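# Move a steel ball from blue tray into ratchet hole

## Task

Pick up one steel ball from the blue tray and set it into the ratchet head's deep round hole, making sure nothing that was already achieved is undone by the end.

## Robot and tools

Robot: two arms, left_arm and right_arm, each with six joints and a two-finger gripper. Calibrated base positions in the scene frame: left_arm (+0.055, +0.332, +0.008) m, quat_wxyz (+1.000, 0, 0, -0.006); right_arm (-0.027, -0.377, +0.027) m, quat_wxyz (+1.000, 0, 0, +0.005). A camera stand sits on the floor behind the arms.

Frame: the scene frame has its origin at table-top height, halfway between the two nominal bases. +z is up, +x points out over the table, and left_arm is on the +y side (arm names do not match image sides). Gripper axes: fingers point along the gripper's +z and open and close along its y. end_effector_position (metres) is the point between the finger pads, roughly 1 cm back from the tips; reported hand pose may be off by a few centimetres, more when reaching far.

Joint order, used in every command row and every per-joint result list: wrist pitch, wrist yaw, shoulder, elbow, waist, wrist roll. Stated ranges (rad): waist -2.618 to 3.054, shoulder 0.000 to 3.142, elbow 0.000 to 3.142, wrist pitch -1.571 to 1.571, wrist yaw -1.571 to 1.571, wrist roll -2.094 to 2.094. Real ends may differ by up to 0.059 rad.

Row format (shared by execute_actions and move): one flat list of 14 numbers, each in [-1, 1], covering both arms even if only one moves: left_arm's 6 joint values then its opening, then right_arm's 6 joint values then its opening. Joint values are offsets, not poses: they are scaled so 1.0 equals 2.224 rad for waist, shoulder and elbow, and 8.485 rad for wrist pitch, wrist yaw and wrist roll, and they are measured from the arm's Joint targets as they stood when the action (or move) began, not from the preceding row. Sending the same offset again therefore moves further. Sending 0 for all joints re-commands the current targets. The opening is absolute: +1 fully open, -1 closed; to keep a gripper unchanged, resend its current command (0 means half open, not 'no change').

execute_actions: actions is a list of actions; each action is a table of up to 15 rows, one per 1/30 s control step, and a short table repeats its last row to fill 15 steps. An action that would push any joint more than 0.059 rad beyond its stated range is refused for both arms; a malformed action, or a first action failing that check, voids the whole call. cameras: list of names, ["all"], or []; default shows all only when actions is empty. An empty actions list returns full state and images.

move: target is one 14-number row or a list of up to 15 rows; every row's offsets count from the same starting Joint targets. All joints move together along timed paths (gripper paths curve), with no collision avoidance. speed: rad/s for the joint with farthest to go, 0.01 to 12.57, default 0.5, one value or one per target. blend: rad, rounds corners between listed targets; 0 stops at each. opening_speed: rate of opening change per second on the -1..+1 scale, at least 0.2; use it to close gently. grip_force: newtons per pad, 10 to 50 (full), one value or one per arm; persists; lower force closes slowly. blocking=false returns after about 0.5 s while the move continues. The result adds a 'move:' line: done, off_target (resting more than 0.035 rad from target), moving, held, or fault, plus limits=held if steps were withheld. Faster moves and targets set deeper past a contact press harder.

wait: seconds 0 to 10; arms hold their last command; returns early if a running move ends. stop: brakes a running move (needs room, more when fast). zoom_image: camera (cam_head_left, cam_head_right, cam_high, cam_low, cam_left_wrist, cam_right_wrist; all 672x504) and region [x0, y0, x1, y1] in pixels from the top-left, at most 504 wide and 504 high; only cameras in the latest images. finished_scene: scene = current scene number; irreversible, so call it only once the ball rests in the hole and will stay there without the robot.

Results: end_effector_position and end_effector_quat_wxyz per gripper; Joint positions (rad) and Joint velocities (rad/s) per arm in joint order, then pad gap in m (0.094 fully open); Joint targets, the base for your next offsets; Tool commands; grip_measured on the opening scale (reads slightly wide when empty, narrower than a firmly held round part); grip_effort_nm (negative closing, positive opening; not a pad force); joint torques (offset, noisy). 'joint sent to its limit' means a joint was clamped at its real end. 'joint command not followed' means the clearance check altered targets. MOTOR HOT appears near 75 °C; at 90 °C an over-temperature fault folds that arm and disables it.

Avoid: dropping the ball or releasing it while it moves, fast hits on the table or fixtures, hard presses, contact or squeezing between the two arms, strain on a wrist camera cable, and anything leaving the table. Keep arms from holding stretched poses or pushing against unreachable targets, since that heats motors. To end a push, command targets back beyond the measured positions. Loose objects may be nudged occasionally, so check the ball's position with cameras before grasping.

Each tool is called after "Emit:" by a JSON object that holds its "name" and its "arguments", one argument or row to a line.

## Session

Emit:
{"name": "execute_actions", "arguments": {
  "actions": []
}}

Scene clock: 0.00 s.
left_arm: end_effector_position=(+0.4539, +0.3536, +0.1279) grip_measured=+1.000 grip_effort_nm=n/a end_effector_quat_wxyz=(+0.609, -0.040, +0.791, +0.051) | right_arm: end_effector_position=(+0.3691, -0.4157, +0.1292) grip_measured=+1.000 grip_effort_nm=n/a end_effector_quat_wxyz=(+0.602, +0.055, +0.796, -0.037)
Joint names: [wrist pitch, wrist yaw, shoulder, elbow, waist, wrist roll]
Joint positions: left_arm=[0.886 -0.139 1.504 0.359 0.003 -0.003 0.094] | right_arm=[0.959 0.049 1.569 0.333 -0.088 0.022 0.094]
Joint velocities: within noise
Joint torques (N m): no reading
Motor temperatures (°C): left_arm=[25 26 25 27 24 24 26] | right_arm=[25 26 25 30 26 23 25]
Heat: left arm: 27 °C; right arm: 30 °C.
Joint targets: left_arm=[0.886 -0.139 1.499 0.364 0.003 -0.003] | right_arm=[0.964 0.050 1.561 0.342 -0.088 0.021]
Tool commands: left_gripper/opening=+1.0 right_gripper/opening=+1.0

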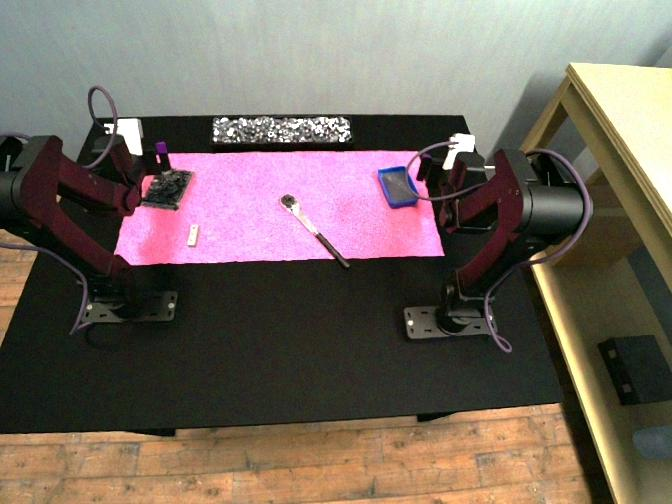

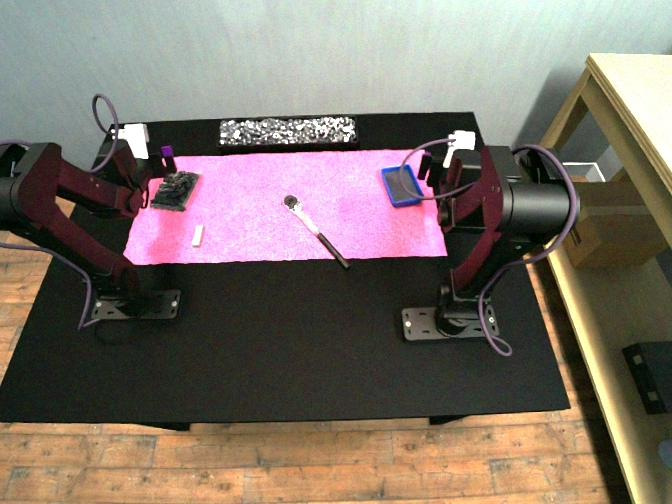

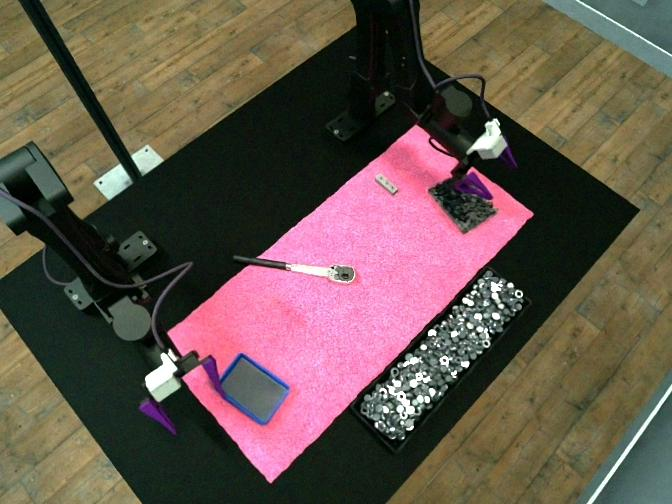

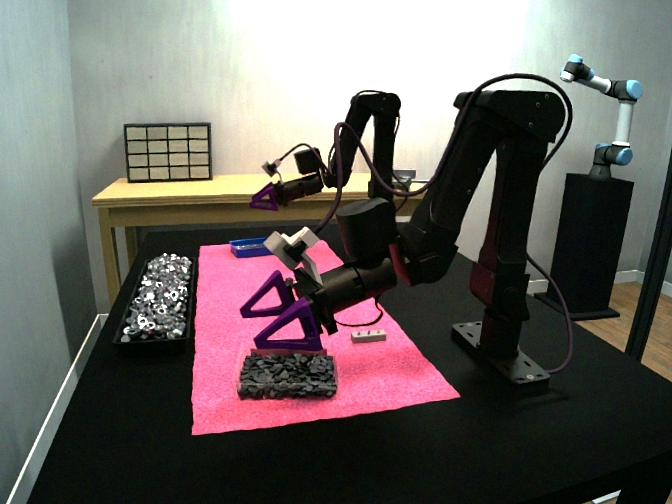

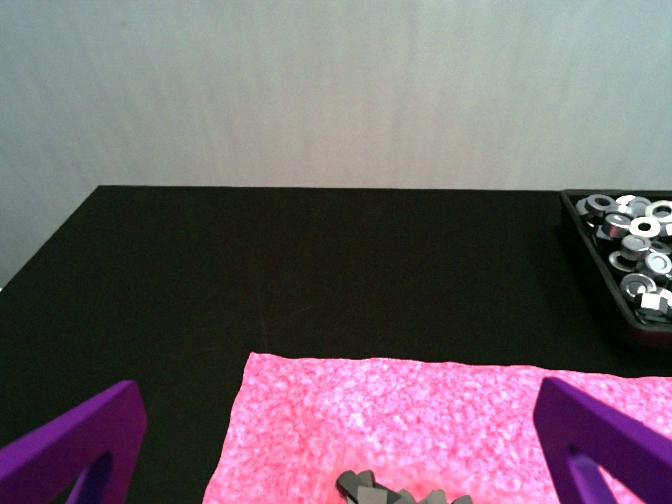

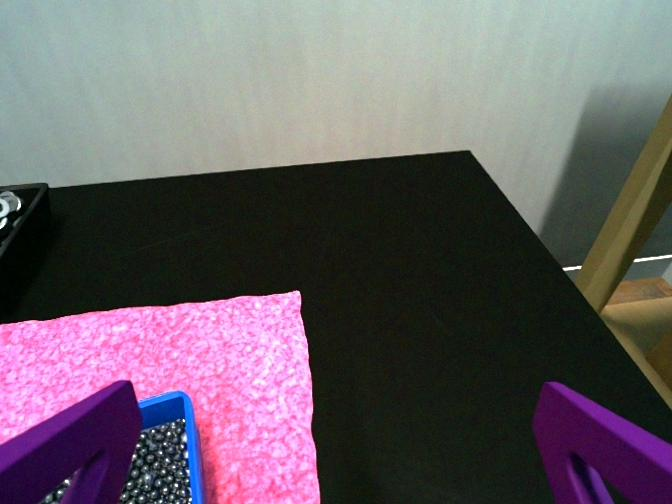

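Emit:
{"name": "zoom_image", "arguments": {
  "camera": "cam_high",
  "region": [180, 220, 400, 440]
}}

Emit:
{"name": "zoom_image", "arguments": {
  "camera": "cam_high",
  "region": [290, 240, 380, 300]
}}

Emit:
{"name": "zoom_image", "arguments": {
  "camera": "cam_head_left",
  "region": [250, 160, 430, 290]
}}

Emit:
{"name": "zoom_image", "arguments": {
  "camera": "cam_right_wrist",
  "region": [0, 370, 220, 504]
}}

Scaled by 2.291 from the camera's 672x504 image, which has a finer 960x720 frame.

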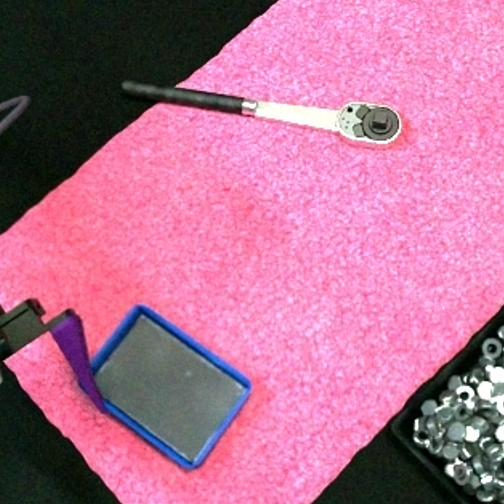

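Scaled by 5.600 from the camera's 672x504 image, which has a finer 960x720 frame.

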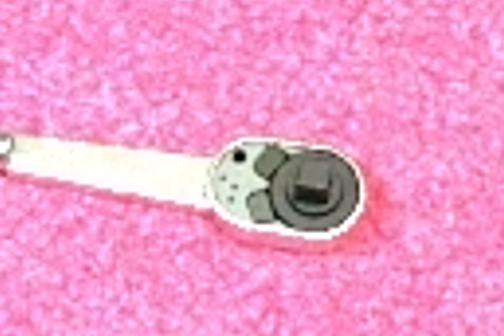

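Scaled by 2.800 from the camera's 672x504 image, which has a finer 960x720 frame.

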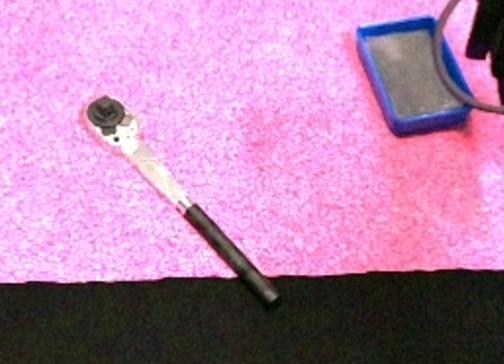

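Scaled by 2.291 from the camera's 672x504 image, which has a finer 960x720 frame.

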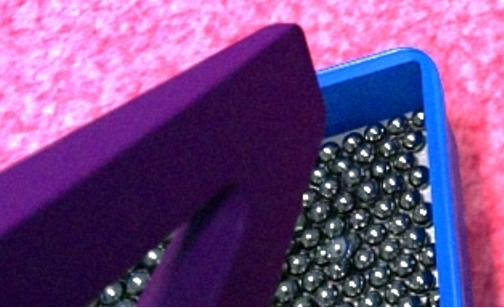

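Emit:
{"name": "zoom_image", "arguments": {
  "camera": "cam_low",
  "region": [220, 220, 400, 400]
}}

Emit:
{"name": "zoom_image", "arguments": {
  "camera": "cam_high",
  "region": [110, 320, 300, 440]
}}

Scaled by 2.800 from the camera's 672x504 image, which has a finer 960x720 frame.

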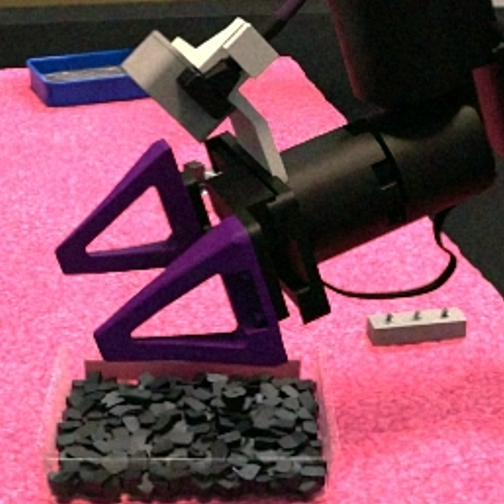

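Scaled by 2.653 from the camera's 672x504 image, which has a finer 960x720 frame.

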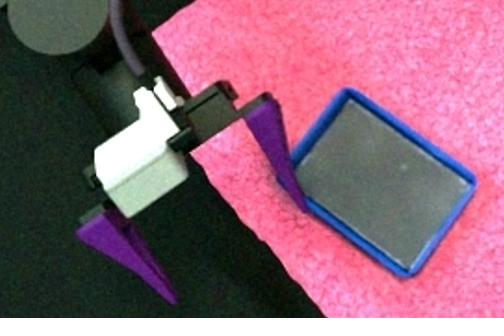

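Emit:
{"name": "move", "arguments": {
  "target": [
    [0,0,0,0,0,0,1, -0.1136,-0.003,0.0625,0.3408,0.036,-0.001,1],
    [0,0,0,0,0,0,1, -0.2471,-0.0059,0.1148,0.5875,0.0715,-0.0025,1]
  ],
  "blend": [0.3, 0],
  "speed": 1.2,
  "cameras": ["cam_right_wrist", "cam_high"]
}}

Scene clock: 173.60 s.
left_arm: end_effector_position=(+0.4538, +0.3536, +0.1277) grip_measured=+1.000 grip_effort_nm=0.00 end_effector_quat_wxyz=(+0.608, -0.040, +0.791, +0.051) | right_arm: end_effector_position=(+0.3671, -0.3471, +0.1705) grip_measured=+1.000 grip_effort_nm=0.02 end_effector_quat_wxyz=(+0.124, -0.033, +0.992, +0.000)
Joint names: [wrist pitch, wrist yaw, shoulder, elbow, waist, wrist roll]
Joint positions: left_arm=[0.885 -0.139 1.504 0.359 0.003 -0.003 0.094] | right_arm=[-1.125 0.011 1.805 1.609 0.068 0.01 0.094]
Joint torques (N m): left_arm=[2.27 -0.05 -5.59 6.72 0.02 -0.01] | right_arm=[0.66 -0.08 -6.86 10.26 0.23 -0.12]
Motor temperatures (°C): left_arm=[33 26 27 28 24 24 26] | right_arm=[40 26 29 35 26 23 25]
Heat: left arm: 33 °C; right arm: 40 °C.
Joint targets: left_arm=[0.886 -0.139 1.499 0.364 0.003 -0.003] | right_arm=[-1.132 0.000 1.816 1.648 0.071 0.000]
move: off_target (right_arm); right_arm: the elbow is farthest, 0.040 rad from its target
camera_calibration:
cam_right_wrist: T_world_to_cam=[[0.0638225, -0.997955, 0.00344038, -0.370943], [-0.979275, -0.0619631, 0.192823, 0.346033], [-0.192216, -0.0156756, -0.981227, 0.323144], [0, 0, 0, 1]] pos_world=[0.424649, -0.343678, 0.251631]
Images, in order (width x height): cam_high 672x504, cam_right_wrist 672x504.

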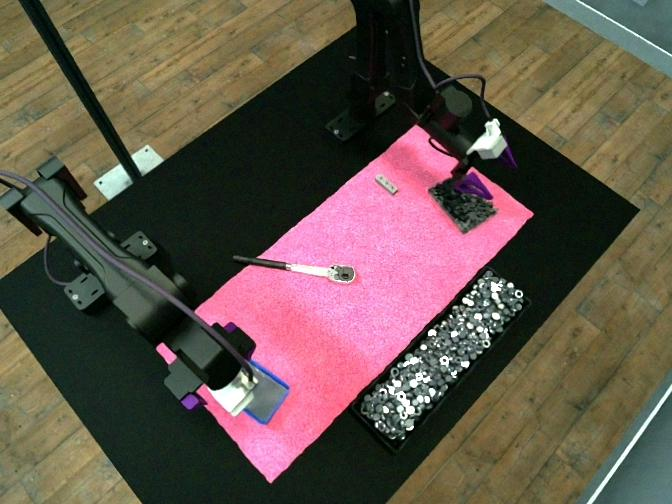

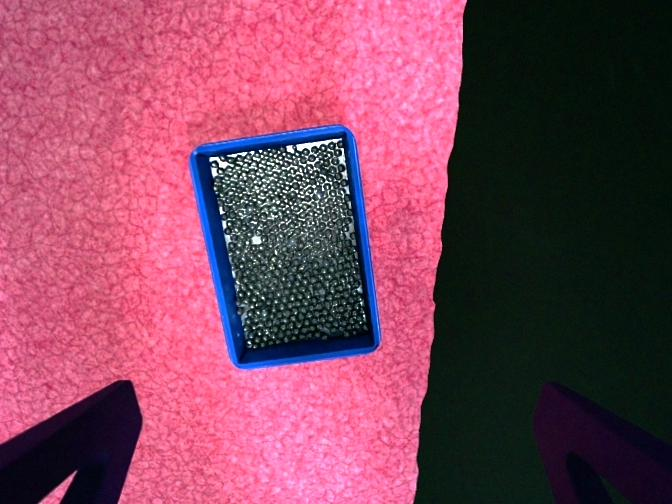

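Emit:
{"name": "zoom_image", "arguments": {
  "camera": "cam_right_wrist",
  "region": [180, 110, 400, 380]
}}

Scaled by 1.867 from the camera's 672x504 image, which has a finer 960x720 frame.

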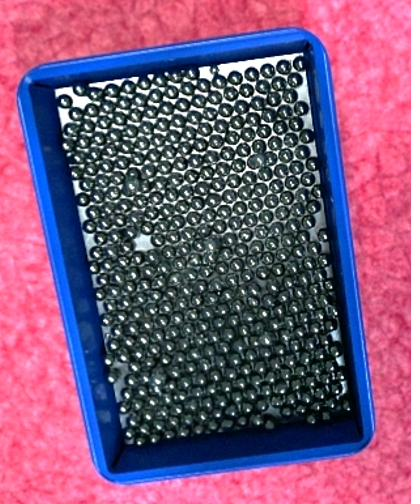

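Emit:
{"name": "zoom_image", "arguments": {
  "camera": "cam_right_wrist",
  "region": [200, 130, 360, 250]
}}

Emit:
{"name": "zoom_image", "arguments": {
  "camera": "cam_right_wrist",
  "region": [220, 240, 380, 360]
}}

Scaled by 3.150 from the camera's 672x504 image, which has a finer 960x720 frame.

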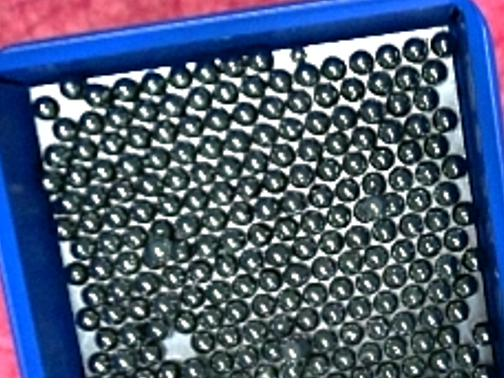

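Scaled by 3.150 from the camera's 672x504 image, which has a finer 960x720 frame.

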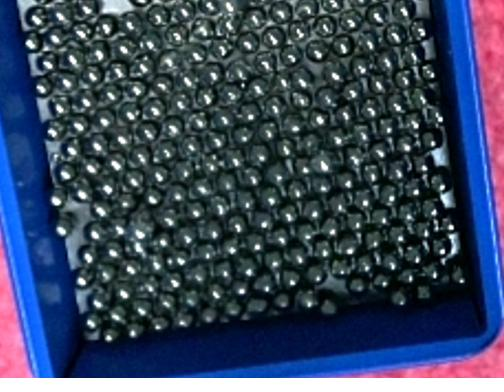

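Emit:
{"name": "move", "arguments": {
  "target": [0,0,0,0,0,0,1, 0.0910,0,-0.0427,-0.2482,0.0342,0,-0.745],
  "speed": 0.9,
  "opening_speed": 1.5,
  "cameras": ["cam_right_wrist"]
}}

Scene clock: 250.93 s.
left_arm: end_effector_position=(+0.4538, +0.3536, +0.1276) grip_measured=+1.000 grip_effort_nm=0.00 end_effector_quat_wxyz=(+0.608, -0.040, +0.791, +0.051) | right_arm: end_effector_position=(+0.3980, -0.3124, +0.0901) grip_measured=-0.743 grip_effort_nm=-0.07 end_effector_quat_wxyz=(+0.267, -0.068, +0.961, +0.017)
Joint names: [wrist pitch, wrist yaw, shoulder, elbow, waist, wrist roll]
Joint positions: left_arm=[0.885 -0.139 1.504 0.359 0.003 -0.003 0.094] | right_arm=[-0.383 0.01 1.758 1.111 0.143 0.009 0.012]
Joint torques (N m): left_arm=[2.28 -0.04 -5.59 6.72 0.03 -0.01] | right_arm=[1.45 -0.09 -9.87 5.76 0.34 -0.13]
Motor temperatures (°C): left_arm=[35 26 27 28 24 24 26] | right_arm=[32 26 33 36 26 23 25]
Heat: left arm: 35 °C; right arm: 36 °C.
Joint targets: left_arm=[0.886 -0.139 1.499 0.364 0.003 -0.003] | right_arm=[-0.360 0.000 1.721 1.096 0.147 0.000]
move: off_target (right_arm); right_arm: the shoulder is farthest, 0.037 rad from its target
camera_calibration:
cam_right_wrist: T_world_to_cam=[[0.138831, -0.990316, -0.000861958, -0.365077], [-0.985635, -0.13809, -0.0972393, 0.398813], [0.0961786, 0.0143494, -0.995261, 0.146627], [0, 0, 0, 1]] pos_world=[0.429665, -0.308573, 0.184397]
Images, in order (width x height): cam_right_wrist 672x504.

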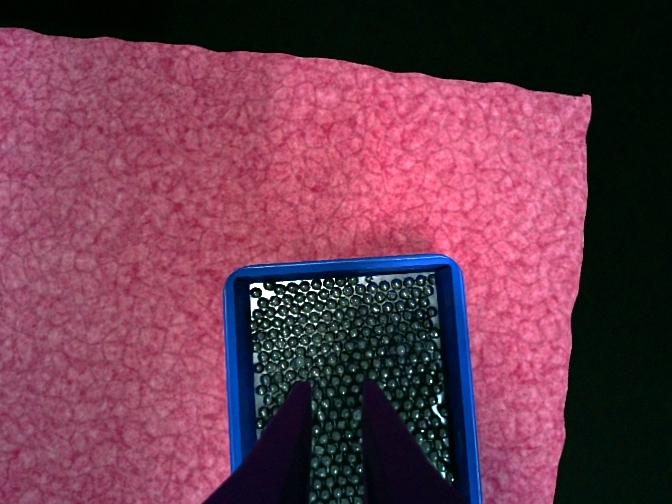

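Emit:
{"name": "zoom_image", "arguments": {
  "camera": "cam_right_wrist",
  "region": [220, 250, 480, 504]
}}

Emit:
{"name": "zoom_image", "arguments": {
  "camera": "cam_right_wrist",
  "region": [240, 265, 350, 385]
}}

Emit:
{"name": "zoom_image", "arguments": {
  "camera": "cam_right_wrist",
  "region": [340, 265, 450, 385]
}}

Scaled by 1.938 from the camera's 672x504 image, which has a finer 960x720 frame.

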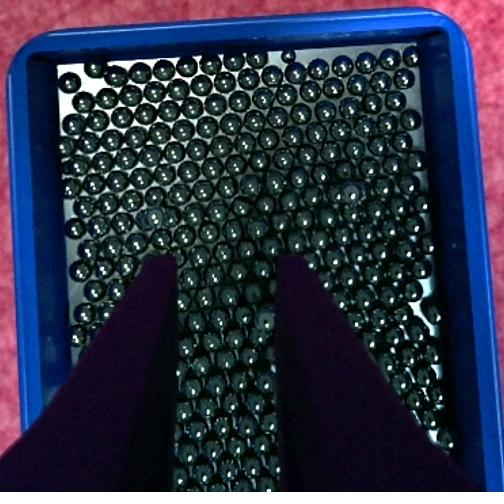

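Scaled by 4.200 from the camera's 672x504 image, which has a finer 960x720 frame.

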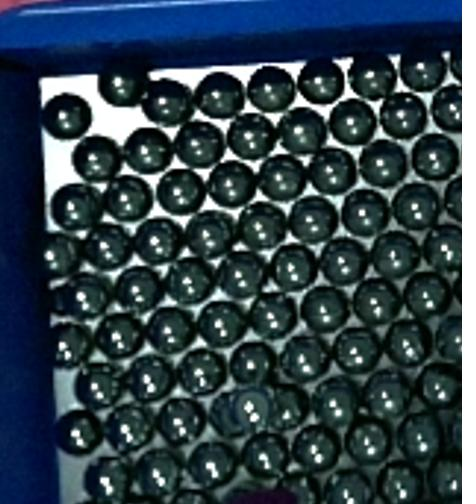

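Scaled by 4.200 from the camera's 672x504 image, which has a finer 960x720 frame.

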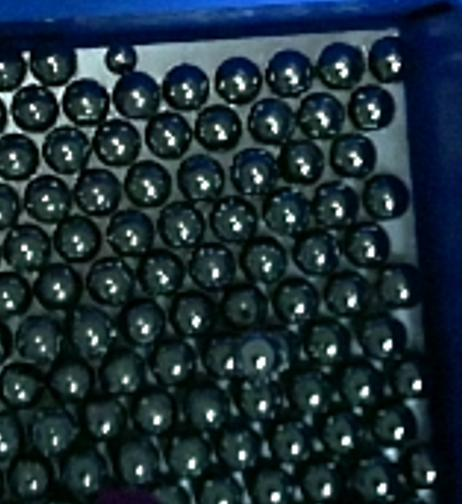

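Emit:
{"name": "zoom_image", "arguments": {
  "camera": "cam_right_wrist",
  "region": [275, 335, 325, 385]
}}

Emit:
{"name": "zoom_image", "arguments": {
  "camera": "cam_right_wrist",
  "region": [375, 325, 425, 375]
}}

Scaled by 10.080 from the camera's 672x504 image, which has a finer 960x720 frame.

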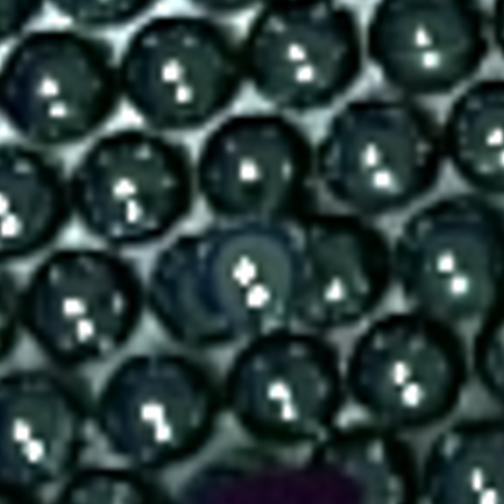

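Scaled by 10.080 from the camera's 672x504 image, which has a finer 960x720 frame.

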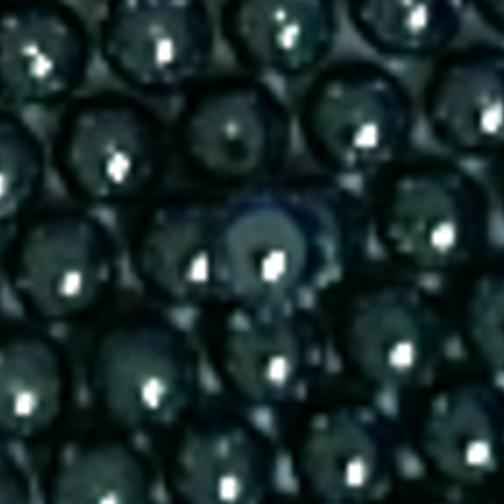

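Emit:
{"name": "move", "arguments": {
  "target": [0,0,0,0,0,0,1, 0.0302,0,0.0598,-0.0634,0.01335,0,-0.745],
  "speed": 0.4,
  "cameras": ["cam_right_wrist"]
}}

Scene clock: 344.30 s.
left_arm: end_effector_position=(+0.4538, +0.3536, +0.1275) grip_measured=+1.000 grip_effort_nm=0.00 end_effector_quat_wxyz=(+0.608, -0.040, +0.791, +0.051) | right_arm: end_effector_position=(+0.3942, -0.3002, +0.0363) grip_measured=-0.743 grip_effort_nm=-0.07 end_effector_quat_wxyz=(+0.276, -0.081, +0.957, +0.021)
Joint names: [wrist pitch, wrist yaw, shoulder, elbow, waist, wrist roll]
Joint positions: left_arm=[0.884 -0.139 1.504 0.359 0.003 -0.003 0.094] | right_arm=[-0.128 0.01 1.848 0.967 0.172 0.009 0.012]
Joint torques (N m): left_arm=[2.28 -0.05 -5.59 6.72 0.03 -0.01] | right_arm=[1.45 -0.1 -7.04 5.26 0.36 -0.13]
Heat: left arm: 36 °C; right arm: 35 °C.
Joint targets: left_arm=[0.886 -0.139 1.499 0.364 0.003 -0.003] | right_arm=[-0.104 0.000 1.854 0.955 0.177 0.000]
move: done
camera_calibration:
cam_right_wrist: T_world_to_cam=[[0.167909, -0.985802, -0.00112633, -0.36272], [-0.978976, -0.166612, -0.117672, 0.380961], [0.115814, 0.0208608, -0.993052, 0.0874246], [0, 0, 0, 1]] pos_world=[0.42373, -0.295921, 0.131237]
Images, in order (width x height): cam_right_wrist 672x504.

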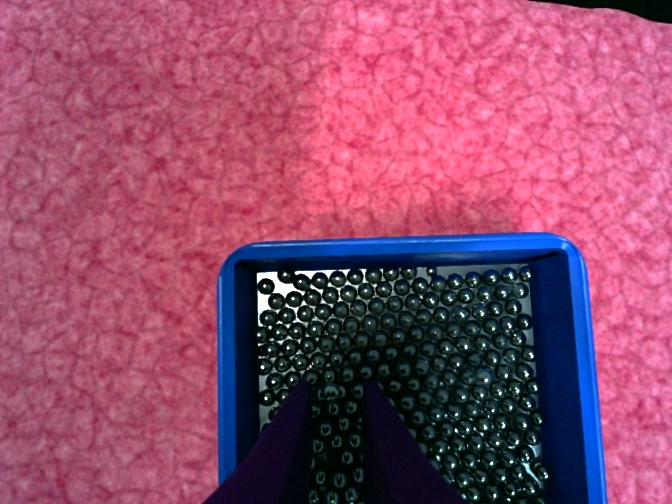

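Emit:
{"name": "zoom_image", "arguments": {
  "camera": "cam_right_wrist",
  "region": [250, 320, 430, 500]
}}

Emit:
{"name": "zoom_image", "arguments": {
  "camera": "cam_right_wrist",
  "region": [290, 360, 380, 450]
}}

Scaled by 2.800 from the camera's 672x504 image, which has a finer 960x720 frame.

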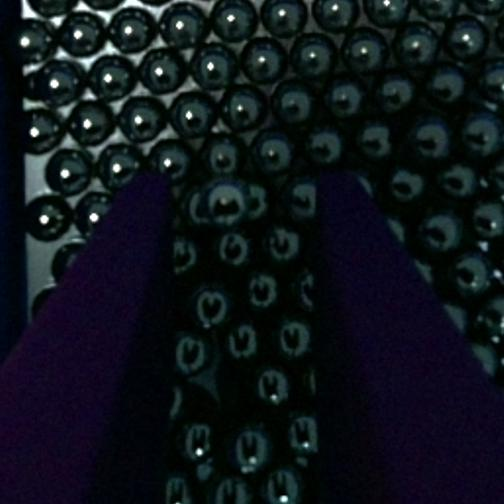

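Scaled by 5.600 from the camera's 672x504 image, which has a finer 960x720 frame.

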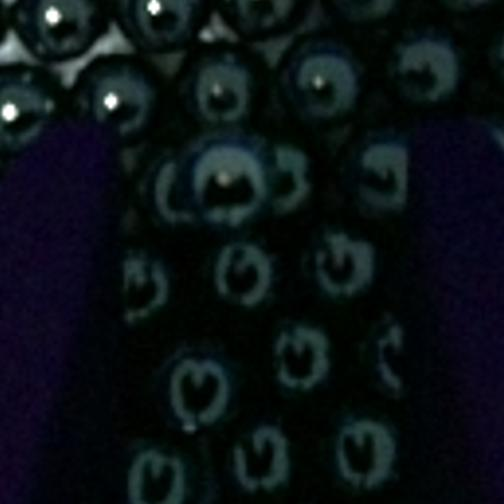

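Emit:
{"name": "move", "arguments": {
  "target": [0,0,0,0,0,0,1, 0.0016,0,0.0144,0.0301,0.0013,0,-0.745],
  "speed": 0.15,
  "cameras": ["cam_right_wrist"]
}}

Emit:
{"name": "zoom_image", "arguments": {
  "camera": "cam_right_wrist",
  "region": [280, 350, 390, 460]
}}

Scene clock: 412.10 s.
left_arm: end_effector_position=(+0.4538, +0.3536, +0.1275) grip_measured=+1.000 grip_effort_nm=0.00 end_effector_quat_wxyz=(+0.608, -0.040, +0.791, +0.051) | right_arm: end_effector_position=(+0.4015, -0.2979, +0.0342) grip_measured=-0.743 grip_effort_nm=-0.07 end_effector_quat_wxyz=(+0.281, -0.082, +0.956, +0.022)
Joint names: [wrist pitch, wrist yaw, shoulder, elbow, waist, wrist roll]
Joint positions: left_arm=[0.884 -0.139 1.504 0.359 0.003 -0.003 0.094] | right_arm=[-0.113 0.01 1.875 0.987 0.175 0.009 0.012]
Joint torques (N m): left_arm=[2.28 -0.05 -5.59 6.72 0.03 -0.02] | right_arm=[1.45 -0.08 -6.94 9.2 0.4 -0.12]
Heat: left arm: 37 °C; right arm: 36 °C.
Joint targets: left_arm=[0.886 -0.139 1.499 0.364 0.003 -0.003] | right_arm=[-0.091 0.000 1.886 1.022 0.180 0.000]
move: done
camera_calibration:
cam_right_wrist: T_world_to_cam=[[0.17014, -0.985419, -0.00122039, -0.362377], [-0.977496, -0.168615, -0.126768, 0.387429], [0.124714, 0.0227612, -0.991932, 0.0814402], [0, 0, 0, 1]] pos_world=[0.430209, -0.293621, 0.129454]
Images, in order (width x height): cam_right_wrist 672x504.

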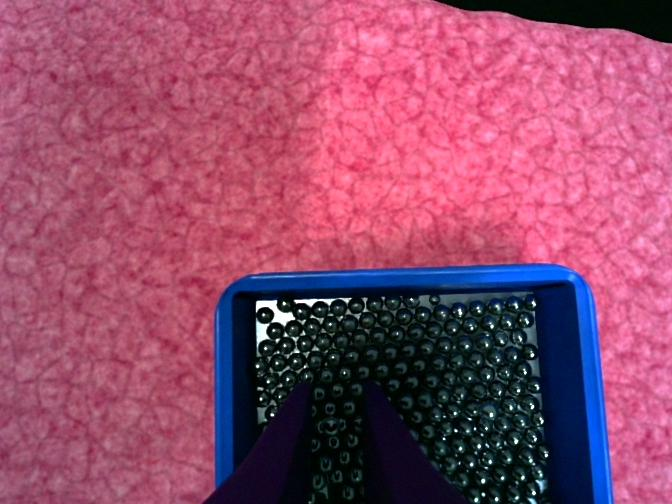

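Scaled by 4.582 from the camera's 672x504 image, which has a finer 960x720 frame.

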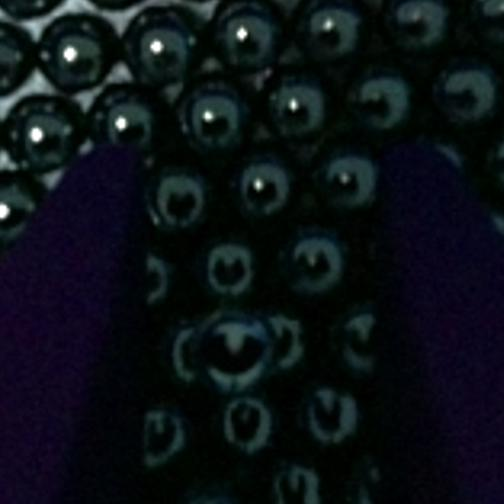

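Emit:
{"name": "execute_actions", "arguments": {
  "actions": [],
  "cameras": ["cam_low", "cam_high", "cam_right_wrist"]
}}

Emit:
{"name": "zoom_image", "arguments": {
  "camera": "cam_low",
  "region": [210, 190, 310, 270]
}}

Emit:
{"name": "zoom_image", "arguments": {
  "camera": "cam_high",
  "region": [190, 320, 310, 440]
}}

Scene clock: 467.33 s.
left_arm: end_effector_position=(+0.4538, +0.3536, +0.1275) grip_measured=+1.000 grip_effort_nm=0.00 end_effector_quat_wxyz=(+0.608, -0.040, +0.791, +0.051) | right_arm: end_effector_position=(+0.4015, -0.2979, +0.0342) grip_measured=-0.743 grip_effort_nm=-0.08 end_effector_quat_wxyz=(+0.281, -0.082, +0.956, +0.022)
Joint names: [wrist pitch, wrist yaw, shoulder, elbow, waist, wrist roll]
Joint positions: left_arm=[0.884 -0.139 1.504 0.359 0.003 -0.003 0.094] | right_arm=[-0.113 0.01 1.875 0.987 0.175 0.009 0.012]
Joint velocities: within noise
Joint torques (N m): left_arm=[2.28 -0.04 -5.59 6.71 0.03 -0.02] | right_arm=[1.47 -0.09 -6.86 9.28 0.44 -0.14]
Motor temperatures (°C): left_arm=[37 26 28 29 24 24 26] | right_arm=[35 26 33 37 26 23 25]
Heat: left arm: 37 °C; right arm: 37 °C.
Joint targets: left_arm=[0.886 -0.139 1.499 0.364 0.003 -0.003] | right_arm=[-0.091 0.000 1.886 1.022 0.180 0.000]
Tool commands: left_gripper/opening=+1.0 right_gripper/opening=-0.745
camera_calibration:
cam_right_wrist: T_world_to_cam=[[0.17014, -0.985419, -0.00122039, -0.362377], [-0.977496, -0.168615, -0.126768, 0.387429], [0.124714, 0.0227612, -0.991932, 0.0814402], [0, 0, 0, 1]] pos_world=[0.430209, -0.293621, 0.129454]
Images, in order (width x height): cam_high 672x504, cam_low 672x504, cam_right_wrist 672x504.

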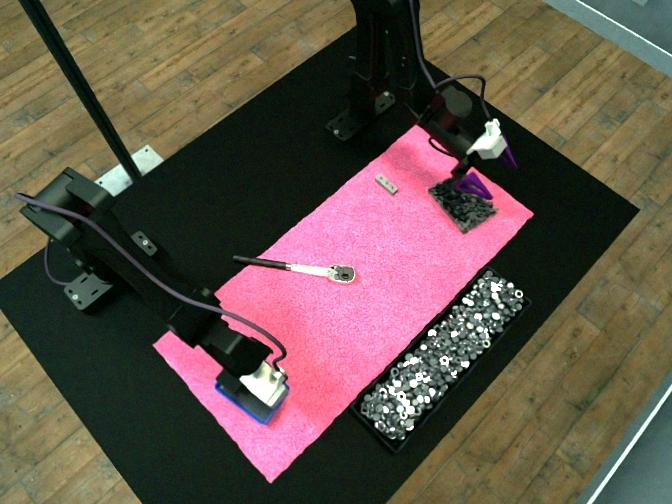

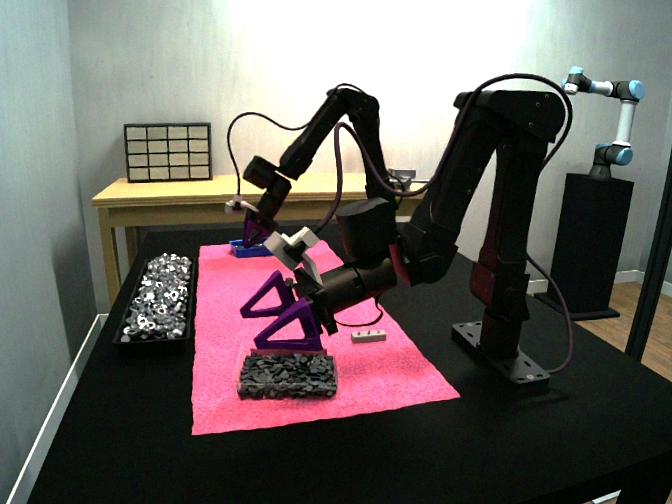

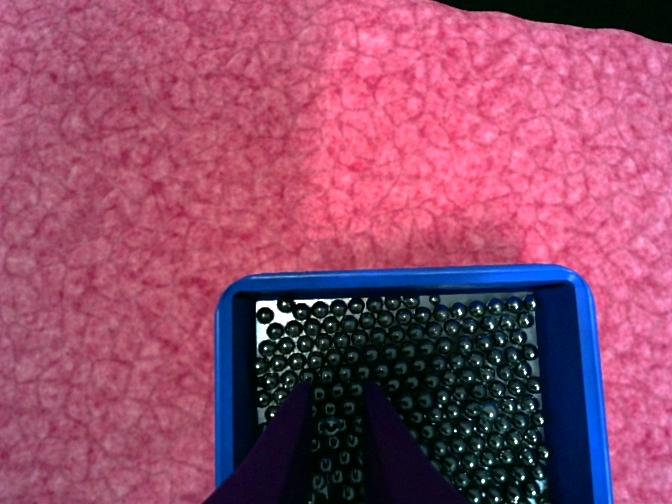

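Scaled by 5.040 from the camera's 672x504 image, which has a finer 960x720 frame.

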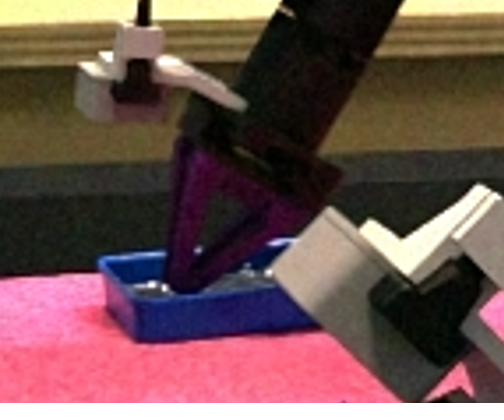

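Scaled by 4.200 from the camera's 672x504 image, which has a finer 960x720 frame.

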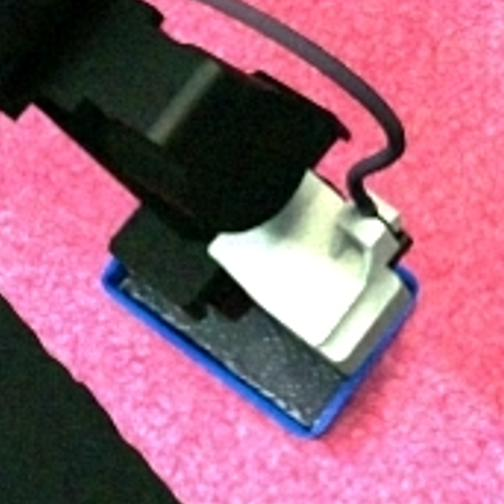

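Emit:
{"name": "move", "arguments": {
  "target": [0,0,0,0,0,0,1, 0.0008,0,0.0043,0,0.0014,0,-0.745],
  "speed": 0.05,
  "cameras": ["cam_right_wrist"]
}}

Emit:
{"name": "zoom_image", "arguments": {
  "camera": "cam_right_wrist",
  "region": [280, 350, 390, 460]
}}

Scene clock: 485.53 s.
left_arm: end_effector_position=(+0.4538, +0.3536, +0.1275) grip_measured=+1.000 grip_effort_nm=0.00 end_effector_quat_wxyz=(+0.608, -0.040, +0.791, +0.051) | right_arm: end_effector_position=(+0.4012, -0.2966, +0.0312) grip_measured=-0.743 grip_effort_nm=-0.07 end_effector_quat_wxyz=(+0.279, -0.084, +0.956, +0.022)
Joint names: [wrist pitch, wrist yaw, shoulder, elbow, waist, wrist roll]
Joint positions: left_arm=[0.884 -0.139 1.504 0.359 0.003 -0.003 0.094] | right_arm=[-0.108 0.01 1.883 0.987 0.178 0.009 0.012]
Joint torques (N m): left_arm=[2.29 -0.04 -5.59 6.72 0.03 -0.01] | right_arm=[1.52 -0.09 -6.87 9.28 0.44 -0.13]
Heat: left arm: 38 °C; right arm: 38 °C.
Joint targets: left_arm=[0.886 -0.139 1.499 0.364 0.003 -0.003] | right_arm=[-0.084 0.000 1.896 1.022 0.183 0.000]
move: done
camera_calibration:
cam_right_wrist: T_world_to_cam=[[0.17316, -0.984893, -0.00116466, -0.362166], [-0.977492, -0.171714, -0.122573, 0.385932], [0.120521, 0.0223632, -0.992459, 0.0799665], [0, 0, 0, 1]] pos_world=[0.430321, -0.292213, 0.126246]
Images, in order (width x height): cam_right_wrist 672x504.

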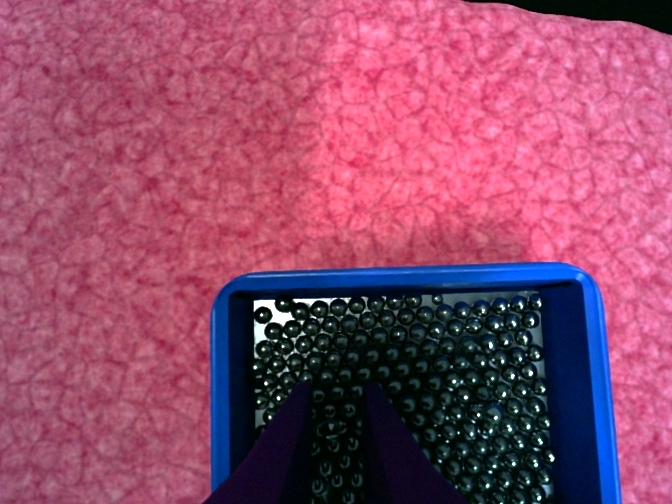

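Scaled by 4.582 from the camera's 672x504 image, which has a finer 960x720 frame.

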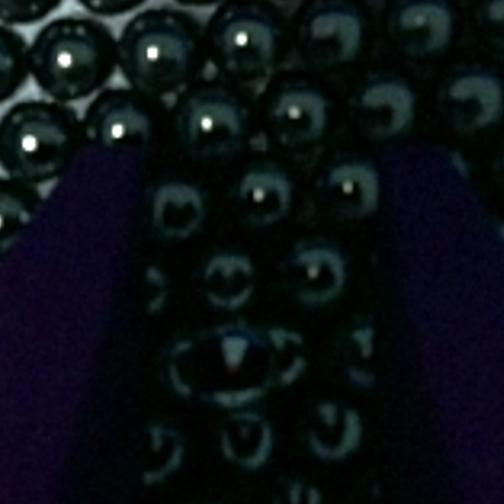

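Emit:
{"name": "move", "arguments": {
  "target": [0,0,0,0,0,0,1, 0,0,0,0,0,0,-0.851],
  "speed": 0.05,
  "opening_speed": 0.2,
  "grip_force": [50, 10],
  "cameras": ["cam_right_wrist"]
}}

Emit:
{"name": "zoom_image", "arguments": {
  "camera": "cam_right_wrist",
  "region": [280, 350, 390, 460]
}}

Scene clock: 535.47 s.
left_arm: end_effector_position=(+0.4538, +0.3536, +0.1275) grip_measured=+1.000 grip_effort_nm=0.00 end_effector_quat_wxyz=(+0.608, -0.040, +0.791, +0.051) | right_arm: end_effector_position=(+0.4013, -0.2966, +0.0312) grip_measured=-0.849 grip_effort_nm=-0.07 end_effector_quat_wxyz=(+0.279, -0.084, +0.956, +0.022)
Joint names: [wrist pitch, wrist yaw, shoulder, elbow, waist, wrist roll]
Joint positions: left_arm=[0.884 -0.139 1.504 0.359 0.003 -0.003 0.094] | right_arm=[-0.108 0.01 1.883 0.987 0.178 0.009 0.007]
Joint torques (N m): left_arm=[2.28 -0.04 -5.59 6.71 0.03 -0.01] | right_arm=[1.5 -0.08 -6.89 9.28 0.36 -0.13]
Heat: left arm: 38 °C; right arm: 38 °C.
Joint targets: left_arm=[0.886 -0.139 1.499 0.364 0.003 -0.003] | right_arm=[-0.084 0.000 1.896 1.022 0.183 0.000]
grip_force (N): 50, 10
move: done
camera_calibration:
cam_right_wrist: T_world_to_cam=[[0.173181, -0.984889, -0.00119163, -0.362072], [-0.977438, -0.171722, -0.12299, 0.385988], [0.120927, 0.0224644, -0.992407, 0.0799128], [0, 0, 0, 1]] pos_world=[0.43032, -0.292113, 0.126347]
Images, in order (width x height): cam_right_wrist 672x504.

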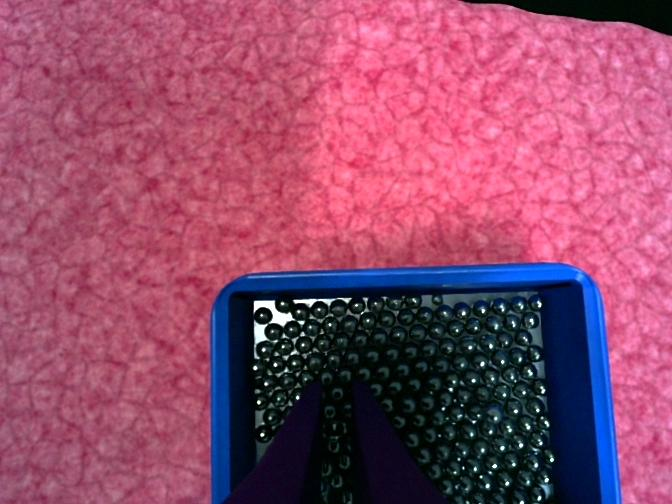

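Scaled by 4.582 from the camera's 672x504 image, which has a finer 960x720 frame.

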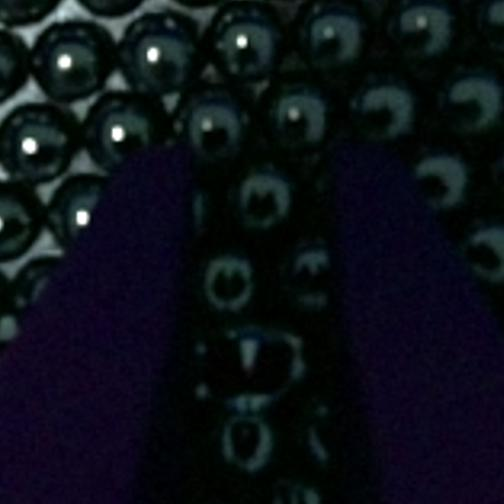

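Emit:
{"name": "move", "arguments": {
  "target": [0,0,0,0,0,0,1, 0,0,0,0,0,0,-0.93],
  "speed": 0.05,
  "opening_speed": 0.2,
  "cameras": ["cam_right_wrist"]
}}

Emit:
{"name": "zoom_image", "arguments": {
  "camera": "cam_right_wrist",
  "region": [280, 350, 390, 460]
}}

Scene clock: 547.33 s.
left_arm: end_effector_position=(+0.4538, +0.3536, +0.1275) grip_measured=+1.000 grip_effort_nm=0.00 end_effector_quat_wxyz=(+0.608, -0.040, +0.791, +0.051) | right_arm: end_effector_position=(+0.4025, -0.2963, +0.0320) grip_measured=-0.928 grip_effort_nm=-0.08 end_effector_quat_wxyz=(+0.281, -0.084, +0.956, +0.023)
Joint names: [wrist pitch, wrist yaw, shoulder, elbow, waist, wrist roll]
Joint positions: left_arm=[0.884 -0.139 1.504 0.359 0.003 -0.003 0.094] | right_arm=[-0.102 0.01 1.883 0.987 0.178 0.009 0.003]
Joint torques (N m): left_arm=[2.29 -0.05 -5.59 6.72 0.03 -0.02] | right_arm=[1.46 -0.1 -6.82 9.17 0.43 -0.13]
Heat: left arm: 38 °C; right arm: 38 °C.
Joint targets: left_arm=[0.886 -0.139 1.499 0.364 0.003 -0.003] | right_arm=[-0.084 0.000 1.896 1.022 0.183 0.000]
grip_force (N): 50, 10
move: done
camera_calibration:
cam_right_wrist: T_world_to_cam=[[0.173129, -0.984898, -0.00131391, -0.362058], [-0.976739, -0.171523, -0.128693, 0.387269], [0.126524, 0.0235638, -0.991684, 0.0785481], [0, 0, 0, 1]] pos_world=[0.431005, -0.292016, 0.127258]
Images, in order (width x height): cam_right_wrist 672x504.

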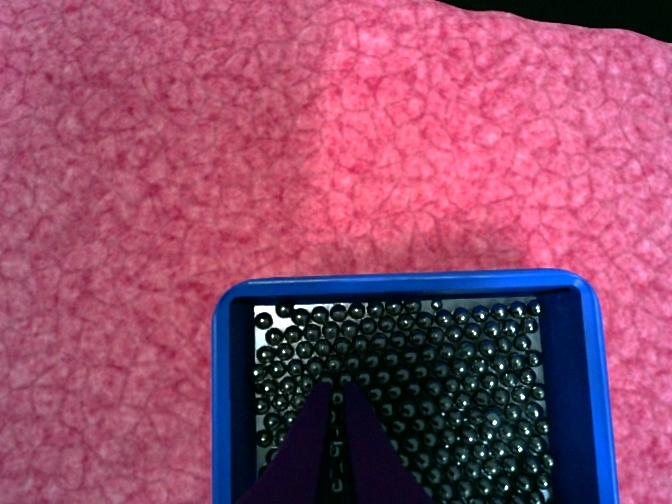

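Scaled by 4.582 from the camera's 672x504 image, which has a finer 960x720 frame.

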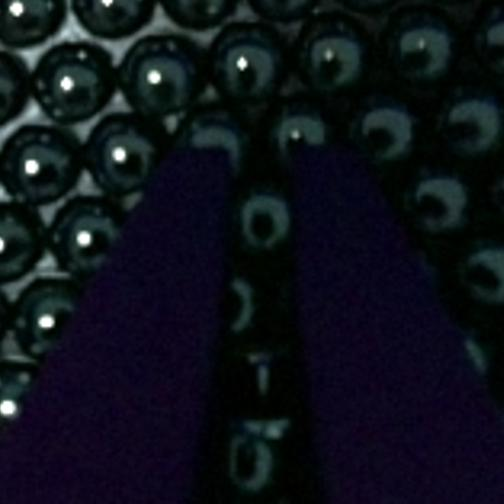

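Emit:
{"name": "move", "arguments": {
  "target": [0,0,0,0,0,0,1, 0,0,0,0,0,0,-0.745],
  "speed": 0.05,
  "opening_speed": 0.5,
  "cameras": ["cam_right_wrist"]
}}

Emit:
{"name": "zoom_image", "arguments": {
  "camera": "cam_right_wrist",
  "region": [280, 350, 390, 460]
}}

Scene clock: 575.97 s.
left_arm: end_effector_position=(+0.4538, +0.3536, +0.1275) grip_measured=+1.000 grip_effort_nm=0.00 end_effector_quat_wxyz=(+0.608, -0.040, +0.791, +0.051) | right_arm: end_effector_position=(+0.4025, -0.2963, +0.0320) grip_measured=-0.747 grip_effort_nm=0.12 end_effector_quat_wxyz=(+0.281, -0.084, +0.956, +0.023)
Joint names: [wrist pitch, wrist yaw, shoulder, elbow, waist, wrist roll]
Joint positions: left_arm=[0.884 -0.139 1.504 0.359 0.003 -0.003 0.094] | right_arm=[-0.102 0.01 1.883 0.987 0.178 0.009 0.012]
Joint torques (N m): left_arm=[2.29 -0.05 -5.59 6.71 0.03 -0.02] | right_arm=[1.44 -0.1 -6.78 9.17 0.5 -0.1]
Heat: left arm: 38 °C; right arm: 39 °C.
Joint targets: left_arm=[0.886 -0.139 1.499 0.364 0.003 -0.003] | right_arm=[-0.084 0.000 1.896 1.022 0.183 0.000]
grip_force (N): 50, 10
move: done
camera_calibration:
cam_right_wrist: T_world_to_cam=[[0.173129, -0.984898, -0.00131391, -0.362058], [-0.976739, -0.171523, -0.128693, 0.387269], [0.126524, 0.0235638, -0.991684, 0.0785481], [0, 0, 0, 1]] pos_world=[0.431005, -0.292016, 0.127258]
Images, in order (width x height): cam_right_wrist 672x504.

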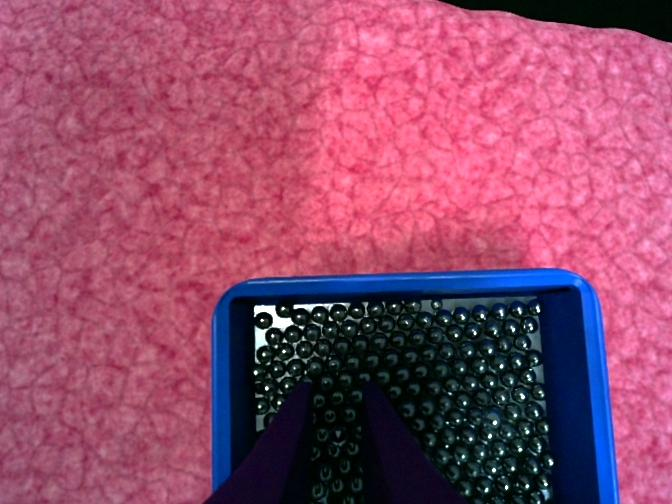

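Scaled by 4.582 from the camera's 672x504 image, which has a finer 960x720 frame.

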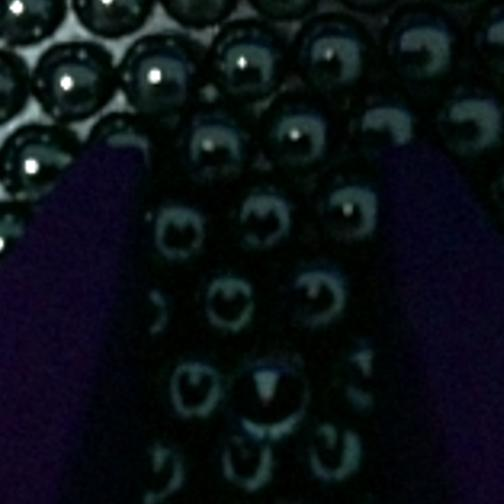

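Emit:
{"name": "move", "arguments": {
  "target": [0,0,0,0,0,0,1, -0.0041,0,0.0025,0,0,0,-0.745],
  "speed": 0.05,
  "cameras": ["cam_right_wrist"]
}}

Emit:
{"name": "zoom_image", "arguments": {
  "camera": "cam_right_wrist",
  "region": [280, 350, 390, 460]
}}

Scene clock: 594.63 s.
left_arm: end_effector_position=(+0.4538, +0.3536, +0.1274) grip_measured=+1.000 grip_effort_nm=0.00 end_effector_quat_wxyz=(+0.608, -0.040, +0.791, +0.051) | right_arm: end_effector_position=(+0.4004, -0.2967, +0.0296) grip_measured=-0.747 grip_effort_nm=0.12 end_effector_quat_wxyz=(+0.276, -0.084, +0.957, +0.022)
Joint names: [wrist pitch, wrist yaw, shoulder, elbow, waist, wrist roll]
Joint positions: left_arm=[0.884 -0.139 1.504 0.359 0.003 -0.003 0.094] | right_arm=[-0.11 0.01 1.887 0.987 0.178 0.009 0.012]
Joint torques (N m): left_arm=[2.29 -0.04 -5.59 6.72 0.02 -0.01] | right_arm=[1.15 -0.11 -6.67 9.22 0.47 -0.13]
Heat: left arm: 38 °C; right arm: 39 °C.
Joint targets: left_arm=[0.886 -0.139 1.499 0.364 0.003 -0.003] | right_arm=[-0.118 0.000 1.901 1.022 0.183 0.000]
grip_force (N): 50, 10
move: done
camera_calibration:
cam_right_wrist: T_world_to_cam=[[0.173151, -0.984895, -0.00117929, -0.36211], [-0.97812, -0.171819, -0.1173, 0.385026], [0.115325, 0.0214641, -0.993096, 0.0803546], [0, 0, 0, 1]] pos_world=[0.430034, -0.292211, 0.124536]
Images, in order (width x height): cam_right_wrist 672x504.

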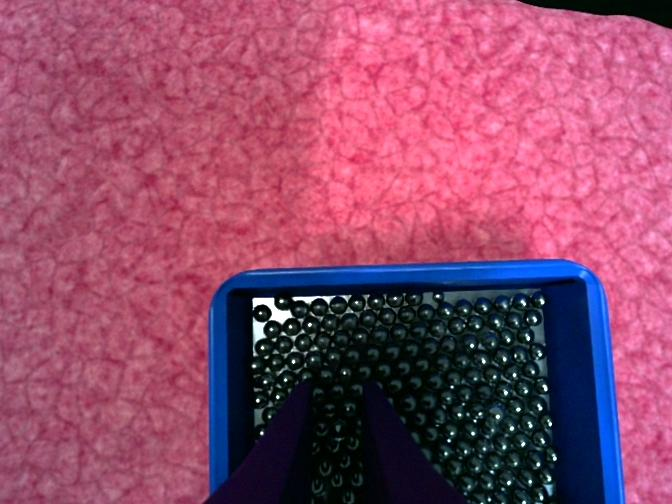

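Scaled by 4.582 from the camera's 672x504 image, which has a finer 960x720 frame.

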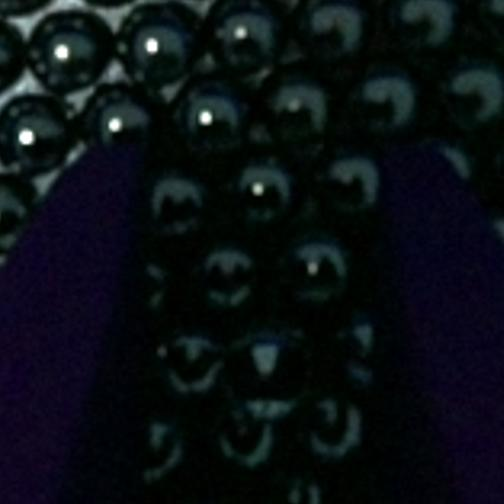

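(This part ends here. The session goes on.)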